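# Pull out the right-side yellow rod and turn it flat

## Task

Find the yellow rod closest to the right arm. Draw it outward until it stops, then rotate it 90 degrees so its player figures lie horizontal. At the end, neither arm may be in contact with the rod, and a camera cable counts as contact.

## Robot and tools

ROBOT. There are two six-joint arms, left_arm and right_arm, each with a parallel gripper and a wrist camera (cam_left_wrist, cam_right_wrist, both 672x504 fisheye). In the scene frame the origin sits on the table top midway between the nominal bases, +x points out over the table, +z points up, and left_arm is on the +y side. Image left and right do not follow arm names. The calibrated bases are: left_arm at (-0.028, +0.289, +0.027) m and right_arm at (-0.040, -0.349, +0.007) m, both nearly unrotated. Hand positions and quaternions in results are given in each arm's own base frame and can be off by a few cm. The fingers point along the gripper's +z axis and open along its y axis. end_effector_position is the point between the pads, about 1 cm short of the fingertips. A fully open gap is 0.094 m.

ROW LAYOUT. Every commanded row has 14 numbers in [-1, 1]: seven for left_arm, then seven for right_arm, even when only one arm moves. Within each arm's seven the order is wrist pitch (joint4), shoulder (joint2), wrist yaw (joint5), wrist roll (joint6), elbow (joint3), waist (joint1), then gripper opening. The six joint numbers are offsets, not poses. They count from the Joint targets shown at the start of the action or call, not from the previous row, so sending the same offset again moves the joint further. Scale: 1.0 equals 2.224 rad for waist, shoulder and elbow, and 8.485 rad for the three wrist joints. The opening is absolute: +1 fully open, -1 closed. To leave a gripper unchanged, resend its current command, because 0 means half closed. Stated joint ranges in rad: waist -2.618 to 3.054, shoulder 0 to 3.142, elbow 0 to 3.142, wrist pitch -1.571 to 1.571, wrist yaw -1.571 to 1.571, wrist roll -2.094 to 2.094. A request more than 0.059 rad past a range is refused for both arms. A bad first action makes the whole call fail.

TOOLS.
execute_actions(actions, cameras): actions is a list of actions, each a table of up to 15 rows. Each row lasts one 1/30 s step, and a short table repeats its last row for the rest of the 15 steps, so one action is 0.5 s. An empty list just reports the state. cameras picks the images: omitted, null or ['all'] for all, [] for none.
move(target, speed, blend, opening_speed, blocking, cameras): target is one 14-number row or a list of up to 15 rows. Every row is an offset from the same starting Joint targets, not from the previous row. Joints travel together along interpolated paths, so the hand follows a curve and nothing is avoided. speed, in rad/s from 0.01 to 12.57 (default 0.5), caps the joint with the farthest to go; give one value or one per target. blend, in rad, rounds corners in a list. opening_speed, at least 0.2 per second on the -1 to +1 scale, ramps the fingers. blocking=false returns after about 0.5 s while the motion continues. The result adds a 'move:' line such as done, off_target, moving, held or fault, and possibly limits=held.
wait(seconds 0 to 10): the scene runs while the last commands hold.
stop(): brakes a running move.
zoom_image(camera, region [x0, y0, x1, y1] in pixels, at most 504x504): gives a closer look at that camera's latest image.
read_manual(section): returns licence text only.
finished_scene(scene 1 to 3): ends the scene and cannot be undone.

RESULT LINES. Joint positions, Joint velocities and Joint targets list each arm's joints in the row order, followed by the finger gap in m. Your next offsets count from Joint targets. 'within noise' means the arm is essentially still. grip_measured uses the opening scale and can read a little wide when the gripper is empty. Joint torques include gravity and friction, and joints 2, 5 and 6 wrap at ±28 N m. 'joint sent to its limit' marks a joint that reached its end. 'joint command not followed' means the clearance check altered some steps. Tool commands shows the current gripper commands. Calls that run actions also list joint readings at sampled steps.

MOTION LIMITS. Each step a target can run ahead of the measured angle by at most 0.339 rad (big joints) or 2.2 rad (wrist joints). If the targets would put the gripper more than 200 mm from where it is, they are scaled back. Big motions may therefore need several actions, and very small ones may not start at all.

CAUTIONS. Avoid fast impacts, hard presses, and releasing parts while they are moving. Never let the arms hit or squeeze each other; that can end the scene. To stop pushing on something, command targets back past the measured positions. Holding loads, reaching far out or straining toward an unreachable pose heats the motors: a MOTOR HOT line appears at 75 °C, the arm folds and idles at 90 °C, and it goes limp at 100 °C. Any arm stop costs. For the rod, grip it, pull straight along its axis until it stops, rotate it with the wrist roll, open the gripper fully and back clear so nothing touches it.

Each tool is called after "Emit:" as name(argument=value, ...) on one line, values as JSON.

## Session

Emit:
execute_actions(actions=[])

Scene clock: 0.00 s.
left_arm: end_effector_position=(+0.4007, +0.0076, +0.1253) grip_measured=+1.000 end_effector_quat_wxyz=(+0.625, -0.028, +0.778, +0.057) | right_arm: end_effector_position=(+0.3999, -0.0295, +0.1148) grip_measured=+1.000 end_effector_quat_wxyz=(+0.608, +0.063, +0.791, -0.024)
Joint names: [wrist pitch, shoulder, wrist yaw, wrist roll, elbow, waist]
Joint positions: left_arm=[0.966 1.539 -0.191 0.014 0.356 -0.068 0.094] | right_arm=[0.914 1.54 0.071 0.059 0.363 -0.045 0.094]
Joint velocities: within noise
Joint torques (N m): no reading
Heat: left arm: 47 °C; right arm: 43 °C.
Joint targets: left_arm=[0.959 1.536 -0.192 0.014 0.359 -0.068] | right_arm=[0.904 1.537 0.071 0.060 0.366 -0.045]
Tool commands: left_gripper/opening=+1.0 right_gripper/opening=+1.0

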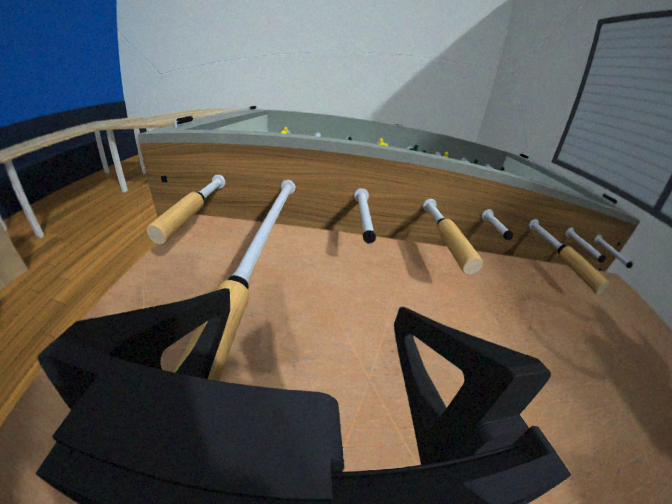

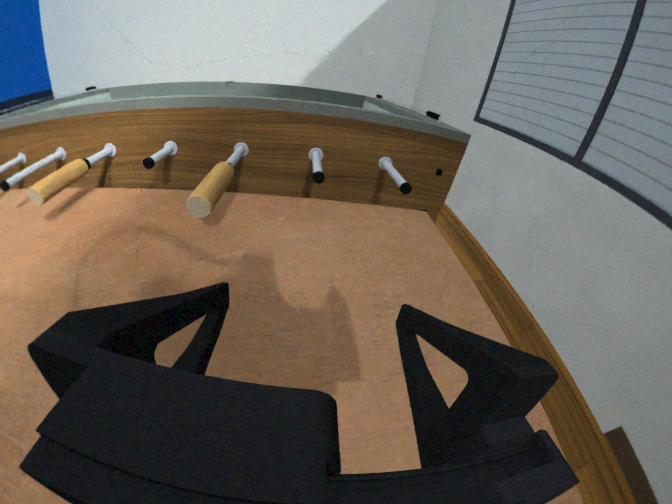

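Emit:
zoom_image(camera="cam_right_wrist", region=[0, 60, 480, 240])

Emit:
zoom_image(camera="cam_left_wrist", region=[140, 90, 644, 300])

Scaled by 1.050 from the camera's 672x504 image, which has a finer 960x720 frame.

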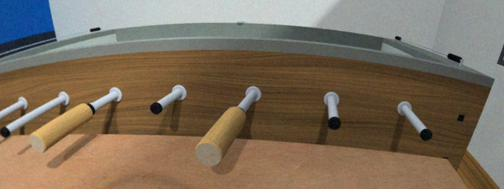

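Scaled by 1.000.

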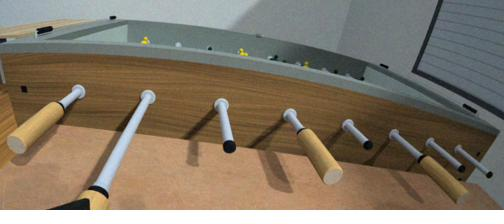

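Emit:
move(target=[0,0,0,0,0,0,1,0.0616,0.3848,0.0299,-0.0071,0.2696,0.1518,1], speed=1.0)

Scene clock: 88.67 s.
left_arm: end_effector_position=(+0.4007, +0.0076, +0.1253) grip_measured=+1.000 end_effector_quat_wxyz=(+0.625, -0.028, +0.778, +0.057) | right_arm: end_effector_position=(+0.5365, +0.1045, +0.0616) grip_measured=+1.000 end_effector_quat_wxyz=(+0.699, +0.009, +0.715, -0.012)
Joint names: [wrist pitch, shoulder, wrist yaw, wrist roll, elbow, waist]
Joint positions: left_arm=[0.966 1.539 -0.191 0.014 0.356 -0.068 0.094] | right_arm=[1.405 2.377 0.323 0.004 0.948 0.294 0.094]
Joint velocities: within noise
Joint torques (N m): left_arm=[1.84 -6.35 -0.04 0.02 5.31 -0.1] | right_arm=[1.97 -8.44 0.03 -0.01 5.35 -0.12]
Heat: left arm: 46 °C; right arm: 44 °C.
Joint targets: left_arm=[0.959 1.536 -0.192 0.014 0.359 -0.068] | right_arm=[1.427 2.393 0.325 0.000 0.966 0.293]
move: done
camera_calibration:
cam_right_wrist: T_world_to_cam=[[-0.0734504, -0.98035, 0.183084, 0.121331], [-0.423287, -0.135579, -0.895794, 0.3291], [0.903014, -0.143294, -0.405011, -0.326805], [0, 0, 0, 1]] pos_world=[0.443324, 0.116737, 0.140232]

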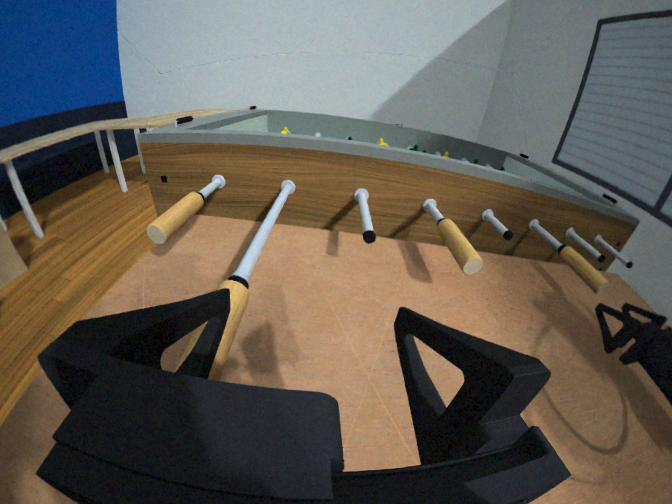

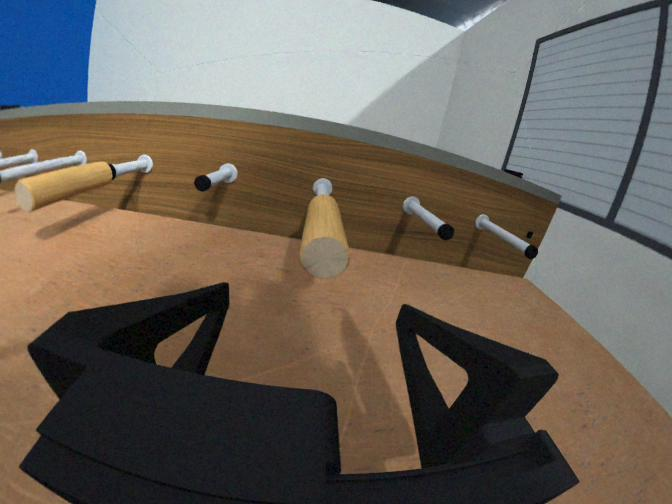

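Emit:
move(target=[[0,0,0,0,0,0,1,0.0024,0.003,0,0.185,0,0,0.3],[0,0,0,0,0,0,1,-0.0344,0.0782,-0.0079,0.185,0.2193,-0.03,0.3]], speed=[1.5,0.4], opening_speed=1.5)

Scene clock: 115.43 s.
left_arm: end_effector_position=(+0.4007, +0.0076, +0.1253) grip_measured=+1.000 end_effector_quat_wxyz=(+0.625, -0.028, +0.778, +0.057) | right_arm: end_effector_position=(+0.6357, +0.1044, +0.0856) grip_measured=+0.302 end_effector_quat_wxyz=(+0.515, +0.500, +0.481, +0.504)
Joint names: [wrist pitch, shoulder, wrist yaw, wrist roll, elbow, waist]
Joint positions: left_arm=[0.966 1.539 -0.191 0.014 0.356 -0.068 0.094] | right_arm=[1.149 2.538 0.263 1.569 1.43 0.233 0.061]
Joint velocities: within noise
Joint torques (N m): left_arm=[1.84 -6.38 -0.04 0 5.38 -0.06] | right_arm=[1.56 -9.83 -0.08 0.01 7.35 -0.64]
Heat: left arm: 45 °C; right arm: 45 °C.
Joint targets: left_arm=[0.959 1.536 -0.192 0.014 0.359 -0.068] | right_arm=[1.135 2.567 0.258 1.569 1.454 0.226]
move: done
camera_calibration:
cam_right_wrist: T_world_to_cam=[[-0.0161154, -0.169278, -0.985437, 0.103062], [-0.365625, 0.918305, -0.151767, 0.182191], [0.930623, 0.357855, -0.0766911, -0.504655], [0, 0, 0, 1]] pos_world=[0.537918, 0.0307321, 0.0905086]

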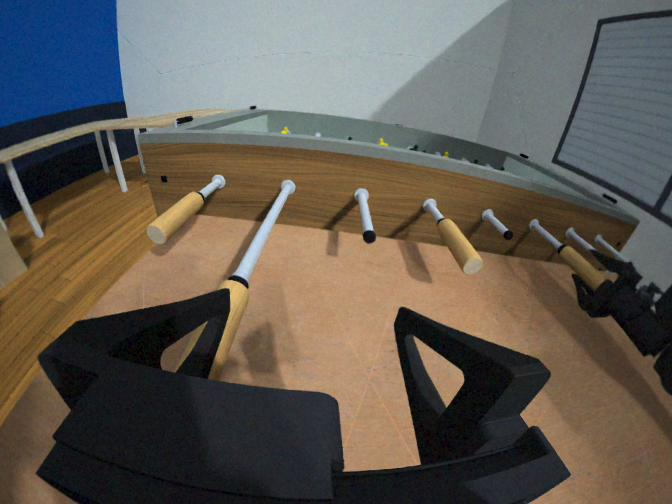

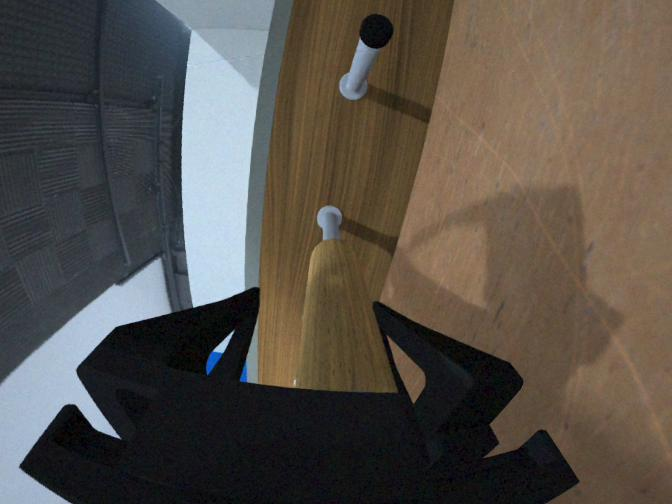

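Emit:
move(target=[0,0,0,0,0,0,1,0.0035,0.0135,0,0,0,-0.002,0.3])

Scene clock: 130.97 s.
left_arm: end_effector_position=(+0.4007, +0.0076, +0.1253) grip_measured=+1.000 end_effector_quat_wxyz=(+0.625, -0.028, +0.778, +0.057) | right_arm: end_effector_position=(+0.6345, +0.1028, +0.0652) grip_measured=+0.302 end_effector_quat_wxyz=(+0.510, +0.506, +0.489, +0.495)
Joint names: [wrist pitch, shoulder, wrist yaw, wrist roll, elbow, waist]
Joint positions: left_arm=[0.966 1.539 -0.191 0.014 0.356 -0.068 0.094] | right_arm=[1.152 2.573 0.263 1.569 1.43 0.231 0.061]
Joint velocities: within noise
Joint torques (N m): left_arm=[1.85 -6.38 -0.05 0 5.34 -0.08] | right_arm=[1.83 -10.09 -0.02 0.01 7.21 -0.84]
Heat: left arm: 45 °C; right arm: 46 °C.
Joint targets: left_arm=[0.959 1.536 -0.192 0.014 0.359 -0.068] | right_arm=[1.164 2.597 0.258 1.570 1.454 0.221]
move: done
camera_calibration:
cam_right_wrist: T_world_to_cam=[[-0.0455758, -0.175808, -0.983369, 0.101853], [-0.36862, 0.917881, -0.147015, 0.181817], [0.928462, 0.355789, -0.106639, -0.50092], [0, 0, 0, 1]] pos_world=[0.536748, 0.0292422, 0.0734709]

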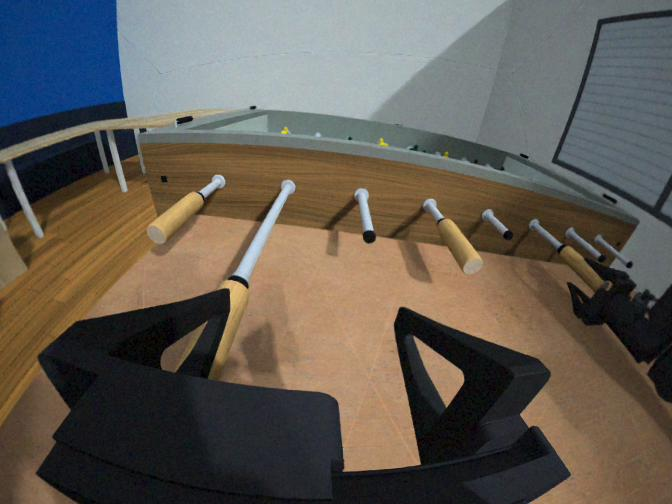

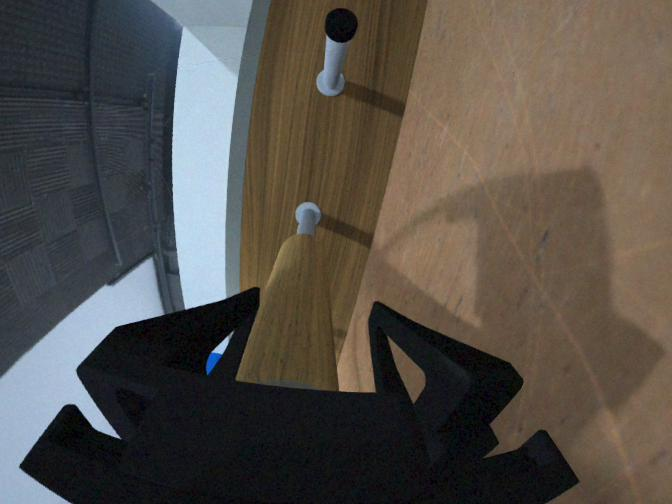

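Emit:
move(target=[0,0,0,0,0,0,1,-0.003,-0.0125,0,0,0,0,0.3], cameras=["cam_right_wrist"])

Scene clock: 139.60 s.
left_arm: end_effector_position=(+0.4007, +0.0076, +0.1253) grip_measured=+1.000 end_effector_quat_wxyz=(+0.625, -0.028, +0.778, +0.057) | right_arm: end_effector_position=(+0.6345, +0.1028, +0.0647) grip_measured=+0.302 end_effector_quat_wxyz=(+0.510, +0.506, +0.490, +0.494)
Joint names: [wrist pitch, shoulder, wrist yaw, wrist roll, elbow, waist]
Joint positions: left_arm=[0.966 1.539 -0.191 0.014 0.356 -0.068 0.094] | right_arm=[1.15 2.573 0.263 1.569 1.43 0.231 0.061]
Joint velocities: within noise
Joint torques (N m): left_arm=[1.84 -6.32 -0.05 0.02 5.33 -0.09] | right_arm=[1.62 -12.3 -0.01 0.01 7.21 -0.84]
Heat: left arm: 45 °C; right arm: 46 °C.
Joint targets: left_arm=[0.959 1.536 -0.192 0.014 0.359 -0.068] | right_arm=[1.139 2.569 0.258 1.570 1.454 0.221]
move: done
camera_calibration:
cam_right_wrist: T_world_to_cam=[[-0.0478057, -0.176348, -0.983166, 0.102761], [-0.368902, 0.91782, -0.146689, 0.181903], [0.928238, 0.355679, -0.108932, -0.500662], [0, 0, 0, 1]] pos_world=[0.536751, 0.0292429, 0.0731757]
Images, in order (width x height): cam_right_wrist 672x504.

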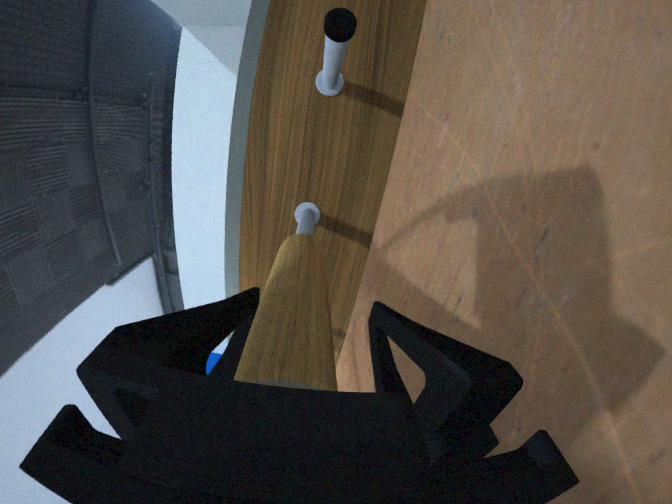

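Emit:
move(target=[0,0,0,0,0,0,1,-0.002,-0.008,0,0,0,0,0.3], cameras=["cam_right_wrist"])

Scene clock: 145.97 s.
left_arm: end_effector_position=(+0.4007, +0.0076, +0.1253) grip_measured=+1.000 end_effector_quat_wxyz=(+0.625, -0.028, +0.778, +0.057) | right_arm: end_effector_position=(+0.6345, +0.1028, +0.0626) grip_measured=+0.302 end_effector_quat_wxyz=(+0.508, +0.508, +0.493, +0.491)
Joint names: [wrist pitch, shoulder, wrist yaw, wrist roll, elbow, waist]
Joint positions: left_arm=[0.966 1.539 -0.191 0.014 0.356 -0.068 0.094] | right_arm=[1.142 2.573 0.262 1.569 1.43 0.231 0.061]
Joint velocities: within noise
Joint torques (N m): left_arm=[1.83 -6.34 -0.05 0.01 5.31 -0.03] | right_arm=[1.55 -13.75 -0.01 0.01 7.21 -0.84]
Heat: left arm: 45 °C; right arm: 47 °C.
Joint targets: left_arm=[0.959 1.536 -0.192 0.014 0.359 -0.068] | right_arm=[1.122 2.552 0.257 1.569 1.454 0.221]
move: done
camera_calibration:
cam_right_wrist: T_world_to_cam=[[-0.055677, -0.178254, -0.982408, 0.10583], [-0.3705, 0.917372, -0.145456, 0.182551], [0.927162, 0.355884, -0.11712, -0.499733], [0, 0, 0, 1]] pos_world=[0.536861, 0.0292445, 0.0719927]
Images, in order (width x height): cam_right_wrist 672x504.

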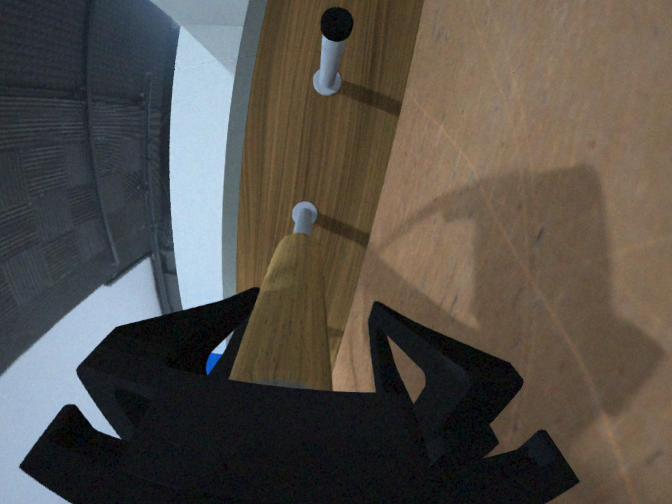

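Emit:
move(target=[0,0,0,0,0,0,1,0,-0.008,0,0,0,0,0.3], cameras=["cam_right_wrist"])

Scene clock: 155.10 s.
left_arm: end_effector_position=(+0.4007, +0.0076, +0.1253) grip_measured=+1.000 end_effector_quat_wxyz=(+0.625, -0.028, +0.778, +0.057) | right_arm: end_effector_position=(+0.6351, +0.1030, +0.0683) grip_measured=+0.302 end_effector_quat_wxyz=(+0.509, +0.507, +0.491, +0.493)
Joint names: [wrist pitch, shoulder, wrist yaw, wrist roll, elbow, waist]
Joint positions: left_arm=[0.966 1.539 -0.191 0.014 0.356 -0.068 0.094] | right_arm=[1.136 2.561 0.262 1.57 1.43 0.231 0.061]
Joint velocities: within noise
Joint torques (N m): left_arm=[1.84 -6.41 -0.05 0.01 5.31 -0.06] | right_arm=[1.59 -14.19 -0.02 0.01 7.27 -0.84]
Heat: left arm: 45 °C; right arm: 49 °C.
Joint targets: left_arm=[0.959 1.536 -0.192 0.014 0.359 -0.068] | right_arm=[1.122 2.534 0.258 1.570 1.454 0.221]
move: done
camera_calibration:
cam_right_wrist: T_world_to_cam=[[-0.0502772, -0.176602, -0.982997, 0.107991], [-0.369717, 0.917611, -0.145945, 0.182939], [0.927783, 0.356093, -0.111428, -0.500537], [0, 0, 0, 1]] pos_world=[0.537455, 0.0294425, 0.0770802]
Images, in order (width x height): cam_right_wrist 672x504.

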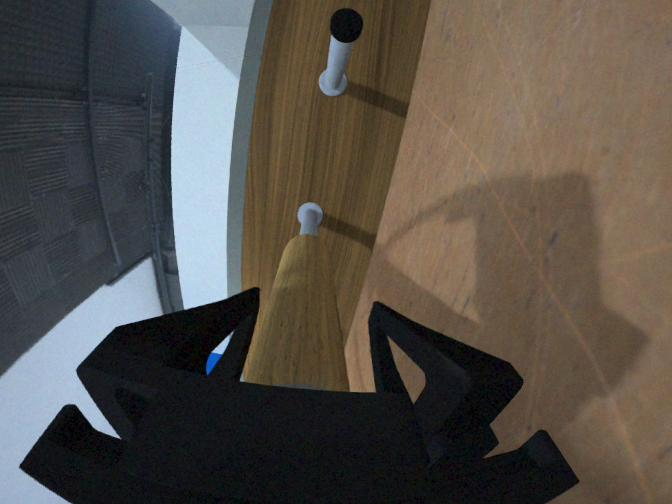

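Emit:
move(target=[0,0,0,0,0,0,1,0,-0.002,0,0,0,0,-0.5], opening_speed=0.5, cameras=["cam_right_wrist"])

Scene clock: 168.67 s.
left_arm: end_effector_position=(+0.4007, +0.0076, +0.1253) grip_measured=+1.000 end_effector_quat_wxyz=(+0.625, -0.028, +0.778, +0.057) | right_arm: end_effector_position=(+0.6356, +0.1031, +0.0749) grip_measured=-0.305 end_effector_quat_wxyz=(+0.511, +0.505, +0.488, +0.497)
Joint names: [wrist pitch, shoulder, wrist yaw, wrist roll, elbow, waist]
Joint positions: left_arm=[0.966 1.539 -0.191 0.014 0.356 -0.068 0.094] | right_arm=[1.137 2.551 0.262 1.57 1.43 0.231 0.033]
Joint velocities: within noise
Joint torques (N m): left_arm=[1.84 -6.35 -0.05 0.01 5.34 -0.09] | right_arm=[1.58 -13.82 -0.01 0 7.31 -0.84]
Heat: left arm: 45 °C; right arm: 51 °C.
Joint targets: left_arm=[0.959 1.536 -0.192 0.014 0.359 -0.068] | right_arm=[1.122 2.529 0.258 1.569 1.454 0.221]
move: done
camera_calibration:
cam_right_wrist: T_world_to_cam=[[-0.0393227, -0.173986, -0.983963, 0.107325], [-0.368064, 0.918008, -0.147614, 0.183], [0.928969, 0.356357, -0.100136, -0.501918], [0, 0, 0, 1]] pos_world=[0.537842, 0.0295394, 0.0823567]
Images, in order (width x height): cam_right_wrist 672x504.

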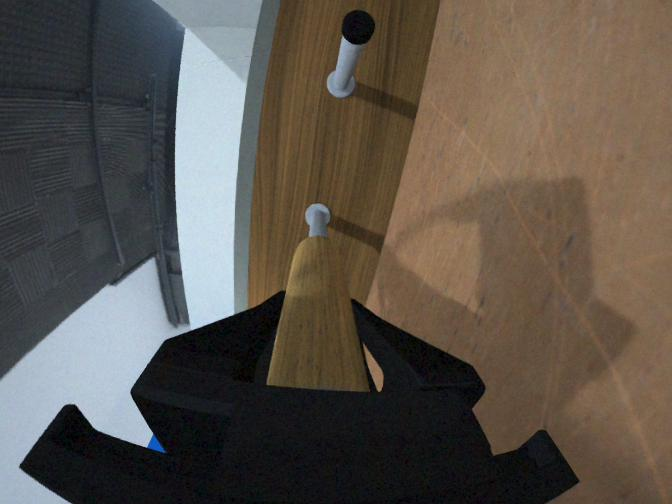

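Emit:
move(target=[0,0,0,0,0,0,1,0,0,0,-0.1851,0,0,-0.5], speed=1.0)

Scene clock: 177.77 s.
left_arm: end_effector_position=(+0.4007, +0.0076, +0.1253) grip_measured=+1.000 end_effector_quat_wxyz=(+0.625, -0.028, +0.778, +0.057) | right_arm: end_effector_position=(+0.6359, +0.1027, +0.0718) grip_measured=-0.305 end_effector_quat_wxyz=(+0.708, +0.016, +0.706, -0.003)
Joint names: [wrist pitch, shoulder, wrist yaw, wrist roll, elbow, waist]
Joint positions: left_arm=[0.966 1.539 -0.191 0.014 0.356 -0.068 0.094] | right_arm=[1.125 2.551 0.257 0.018 1.43 0.229 0.033]
Joint velocities: within noise
Joint torques (N m): left_arm=[1.84 -6.38 -0.05 0.01 5.35 -0.02] | right_arm=[1.7 -13.82 0.06 -0.16 7.31 -0.64]
Heat: left arm: 44 °C; right arm: 51 °C.
Joint targets: left_arm=[0.959 1.536 -0.192 0.014 0.359 -0.068] | right_arm=[1.122 2.529 0.258 -0.001 1.454 0.221]
move: done
camera_calibration:
cam_right_wrist: T_world_to_cam=[[-0.07708, -0.98417, 0.159584, 0.129305], [-0.399037, -0.11623, -0.909538, 0.363659], [0.913689, -0.133787, -0.383761, -0.421892], [0, 0, 0, 1]] pos_world=[0.540558, 0.113082, 0.148221]

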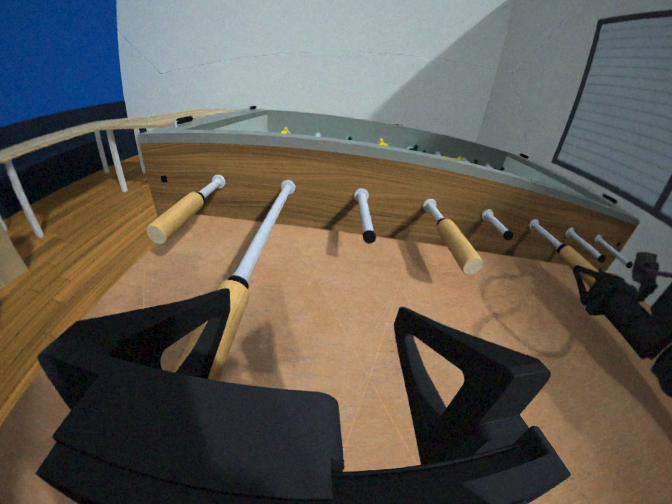

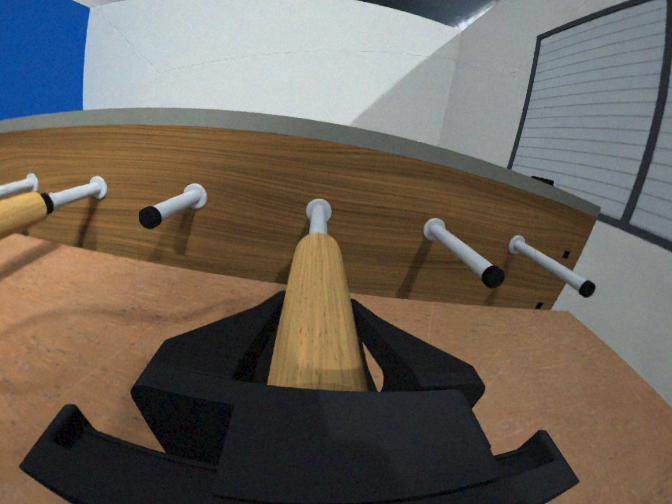

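Emit:
move(target=[[0,0,0,0,0,0,1,0.0261,-0.0692,0.0066,0,-0.1811,0.0276,-0.5]], speed=0.4)

Scene clock: 227.57 s.
left_arm: end_effector_position=(+0.4007, +0.0076, +0.1253) grip_measured=+1.000 end_effector_quat_wxyz=(+0.625, -0.028, +0.778, +0.057) | right_arm: end_effector_position=(+0.5637, +0.1040, +0.0683) grip_measured=-0.305 end_effector_quat_wxyz=(+0.703, +0.014, +0.711, -0.005)
Joint names: [wrist pitch, shoulder, wrist yaw, wrist roll, elbow, waist]
Joint positions: left_arm=[0.966 1.539 -0.191 0.014 0.356 -0.068 0.094] | right_arm=[1.329 2.406 0.3 0.016 1.066 0.273 0.033]
Joint velocities: within noise
Joint torques (N m): left_arm=[1.83 -6.34 -0.04 0 5.35 -0.02] | right_arm=[1.85 -12.88 0.19 -0.18 3.3 0.94]
Heat: left arm: 44 °C; right arm: 51 °C.
Joint targets: left_arm=[0.959 1.536 -0.192 0.014 0.359 -0.068] | right_arm=[1.343 2.376 0.314 -0.001 1.051 0.283]
move: done
camera_calibration:
cam_right_wrist: T_world_to_cam=[[-0.0744049, -0.983355, 0.165763, 0.123511], [-0.411758, -0.121098, -0.903211, 0.339107], [0.908251, -0.135458, -0.395894, -0.353066], [0, 0, 0, 1]] pos_world=[0.469492, 0.114694, 0.146035]

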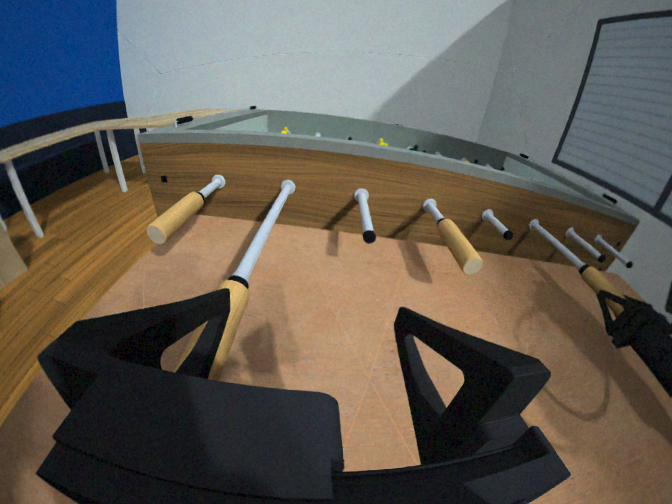

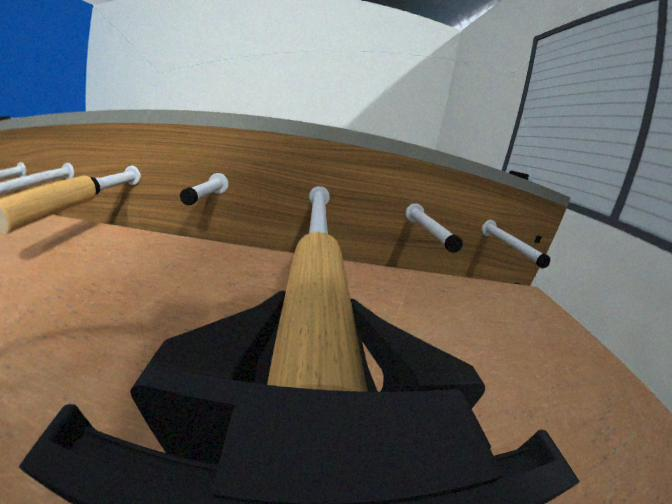

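Emit:
move(target=[[0,0,0,0,0,0,1,0.0044,-0.0967,0.0088,0.0046,-0.1574,0.0339,-0.5]], speed=0.4)

Scene clock: 236.13 s.
left_arm: end_effector_position=(+0.4007, +0.0076, +0.1253) grip_measured=+1.000 end_effector_quat_wxyz=(+0.625, -0.028, +0.778, +0.057) | right_arm: end_effector_position=(+0.5008, +0.1040, +0.0671) grip_measured=-0.306 end_effector_quat_wxyz=(+0.666, +0.007, +0.746, -0.016)
Joint names: [wrist pitch, shoulder, wrist yaw, wrist roll, elbow, waist]
Joint positions: left_arm=[0.966 1.539 -0.191 0.014 0.356 -0.068 0.094] | right_arm=[1.308 2.214 0.356 0.029 0.784 0.325 0.033]
Joint velocities: within noise
Joint torques (N m): left_arm=[1.83 -6.38 -0.04 0.02 5.34 -0.08] | right_arm=[2.38 -13.12 0.42 0.11 -2.15 3.06]
Heat: left arm: 44 °C; right arm: 50 °C.
Joint targets: left_arm=[0.959 1.536 -0.192 0.014 0.359 -0.068] | right_arm=[1.381 2.160 0.388 0.038 0.701 0.358]
move: off_target (right_arm); right_arm: the elbow is farthest, 0.083 rad from its target
camera_calibration:
cam_right_wrist: T_world_to_cam=[[-0.0603976, -0.978716, 0.196129, 0.109569], [-0.503652, -0.139761, -0.852527, 0.35662], [0.861793, -0.150271, -0.484491, -0.26564], [0, 0, 0, 1]] pos_world=[0.415157, 0.11716, 0.153838]

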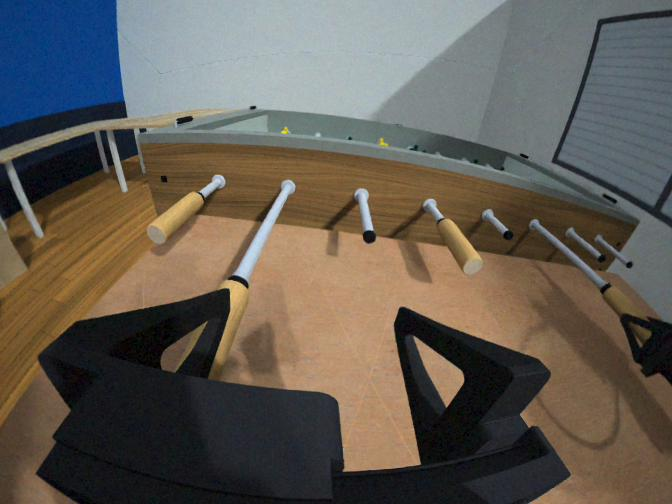

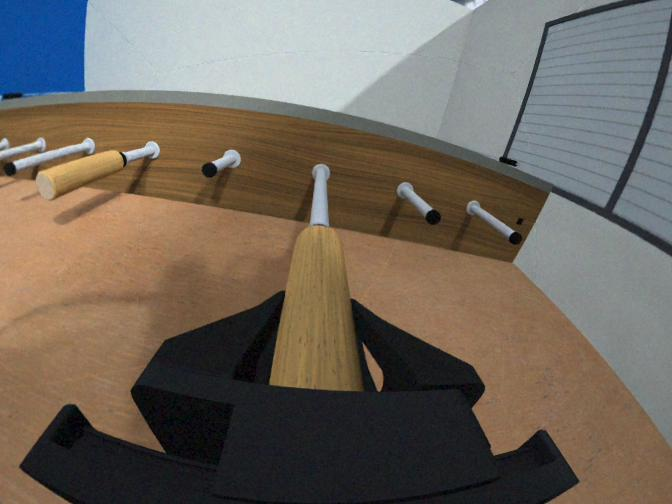

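Emit:
move(target=[[0,0,0,0,0,0,1,-0.015,-0.05,0.002,0.0043,-0.0257,0.008,-0.5]], speed=0.3)

Scene clock: 242.93 s.
left_arm: end_effector_position=(+0.4007, +0.0076, +0.1253) grip_measured=+1.000 end_effector_quat_wxyz=(+0.625, -0.028, +0.778, +0.057) | right_arm: end_effector_position=(+0.4992, +0.1036, +0.0702) grip_measured=-0.307 end_effector_quat_wxyz=(+0.641, +0.007, +0.767, -0.015)
Joint names: [wrist pitch, shoulder, wrist yaw, wrist roll, elbow, waist]
Joint positions: left_arm=[0.966 1.539 -0.191 0.014 0.356 -0.068 0.094] | right_arm=[1.164 2.137 0.349 0.053 0.782 0.323 0.033]
Joint velocities: within noise
Joint torques (N m): left_arm=[1.85 -6.32 -0.04 0.01 5.34 -0.06] | right_arm=[2.53 -15.79 0.7 0.24 -6.08 4.81]
Heat: left arm: 44 °C; right arm: 51 °C.
Joint targets: left_arm=[0.959 1.536 -0.192 0.014 0.359 -0.068] | right_arm=[1.254 2.049 0.405 0.074 0.643 0.376]
move: off_target (right_arm); right_arm: the elbow is farthest, 0.139 rad from its target
camera_calibration:
cam_right_wrist: T_world_to_cam=[[-0.046339, -0.979353, 0.196777, 0.101524], [-0.557499, -0.138101, -0.81861, 0.38286], [0.828883, -0.147637, -0.539589, -0.242824], [0, 0, 0, 1]] pos_world=[0.419421, 0.116451, 0.162411]

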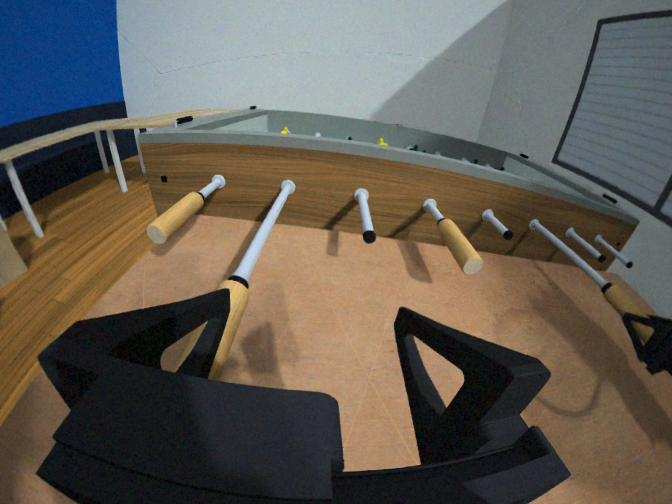

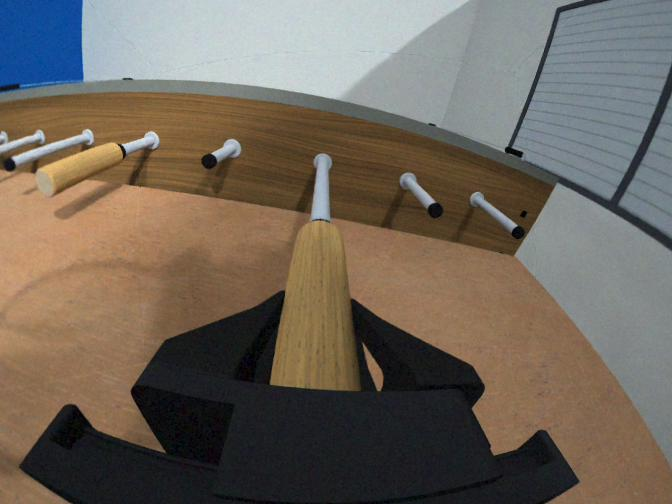

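Emit:
move(target=[[0,0,0,0,0,0,1,-0.0106,0.0319,-0.0053,-0.0025,0.0625,-0.0238,-0.5],[0,0,0,0,0,0,1,-0.0106,0.0319,-0.0053,-0.0025,0.0625,-0.0238,0.5],[0,0,0,0,0,0,1,-0.0106,-0.08,-0.0053,-0.0025,0.0625,-0.0238,0.5]], speed=[0.4,0.4,0.5])

Scene clock: 260.37 s.
left_arm: end_effector_position=(+0.4007, +0.0076, +0.1253) grip_measured=+1.000 end_effector_quat_wxyz=(+0.625, -0.028, +0.778, +0.057) | right_arm: end_effector_position=(+0.4984, +0.0992, +0.2024) grip_measured=+0.498 end_effector_quat_wxyz=(+0.736, +0.043, +0.676, +0.015)
Joint names: [wrist pitch, shoulder, wrist yaw, wrist roll, elbow, waist]
Joint positions: left_arm=[0.966 1.539 -0.191 0.014 0.356 -0.068 0.094] | right_arm=[1.174 1.882 0.36 0.053 0.797 0.318 0.07]
Joint velocities: within noise
Joint torques (N m): left_arm=[1.84 -6.34 -0.05 0.01 5.31 -0.03] | right_arm=[1.58 -8.44 0.02 0.01 4.59 0.47]
Heat: left arm: 43 °C; right arm: 51 °C.
Joint targets: left_arm=[0.959 1.536 -0.192 0.014 0.359 -0.068] | right_arm=[1.164 1.871 0.360 0.053 0.783 0.323]
move: done
camera_calibration:
cam_right_wrist: T_world_to_cam=[[-0.0998094, -0.990903, 0.0902785, 0.120447], [-0.323996, -0.0534206, -0.944549, 0.390615], [0.940779, -0.123525, -0.315716, -0.274981], [0, 0, 0, 1]] pos_world=[0.397276, 0.106251, 0.271265]

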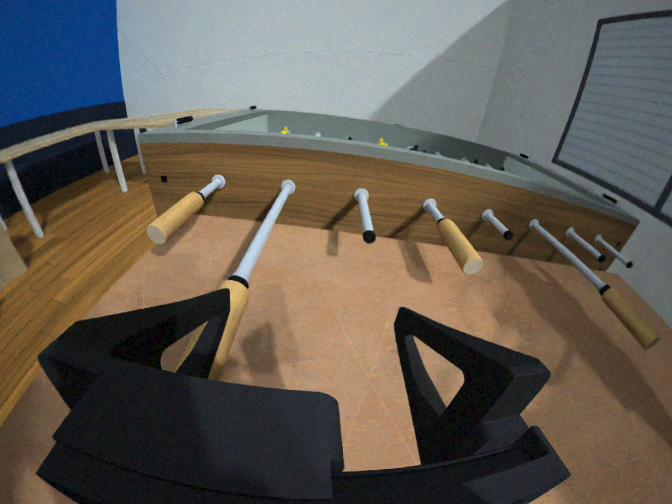

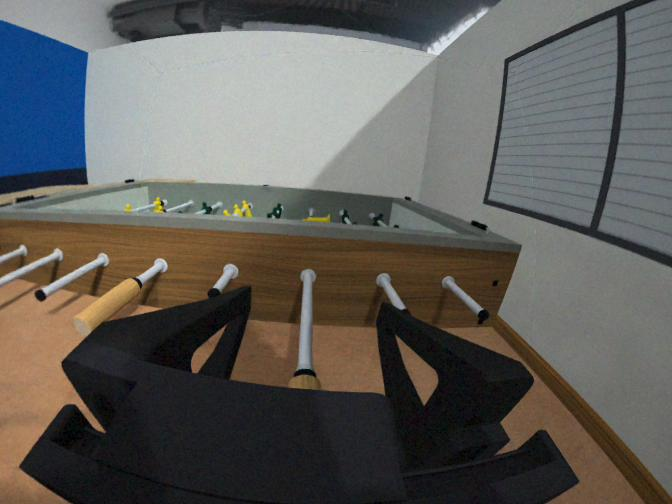

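Emit:
zoom_image(camera="cam_right_wrist", region=[220, 180, 420, 330])

Emit:
finished_scene(scene=1)

Scaled by 2.520 from the camera's 672x504 image, which has a finer 960x720 frame.

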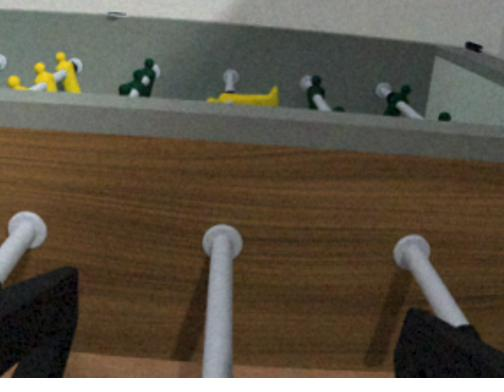

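The scene is finished: the task was done.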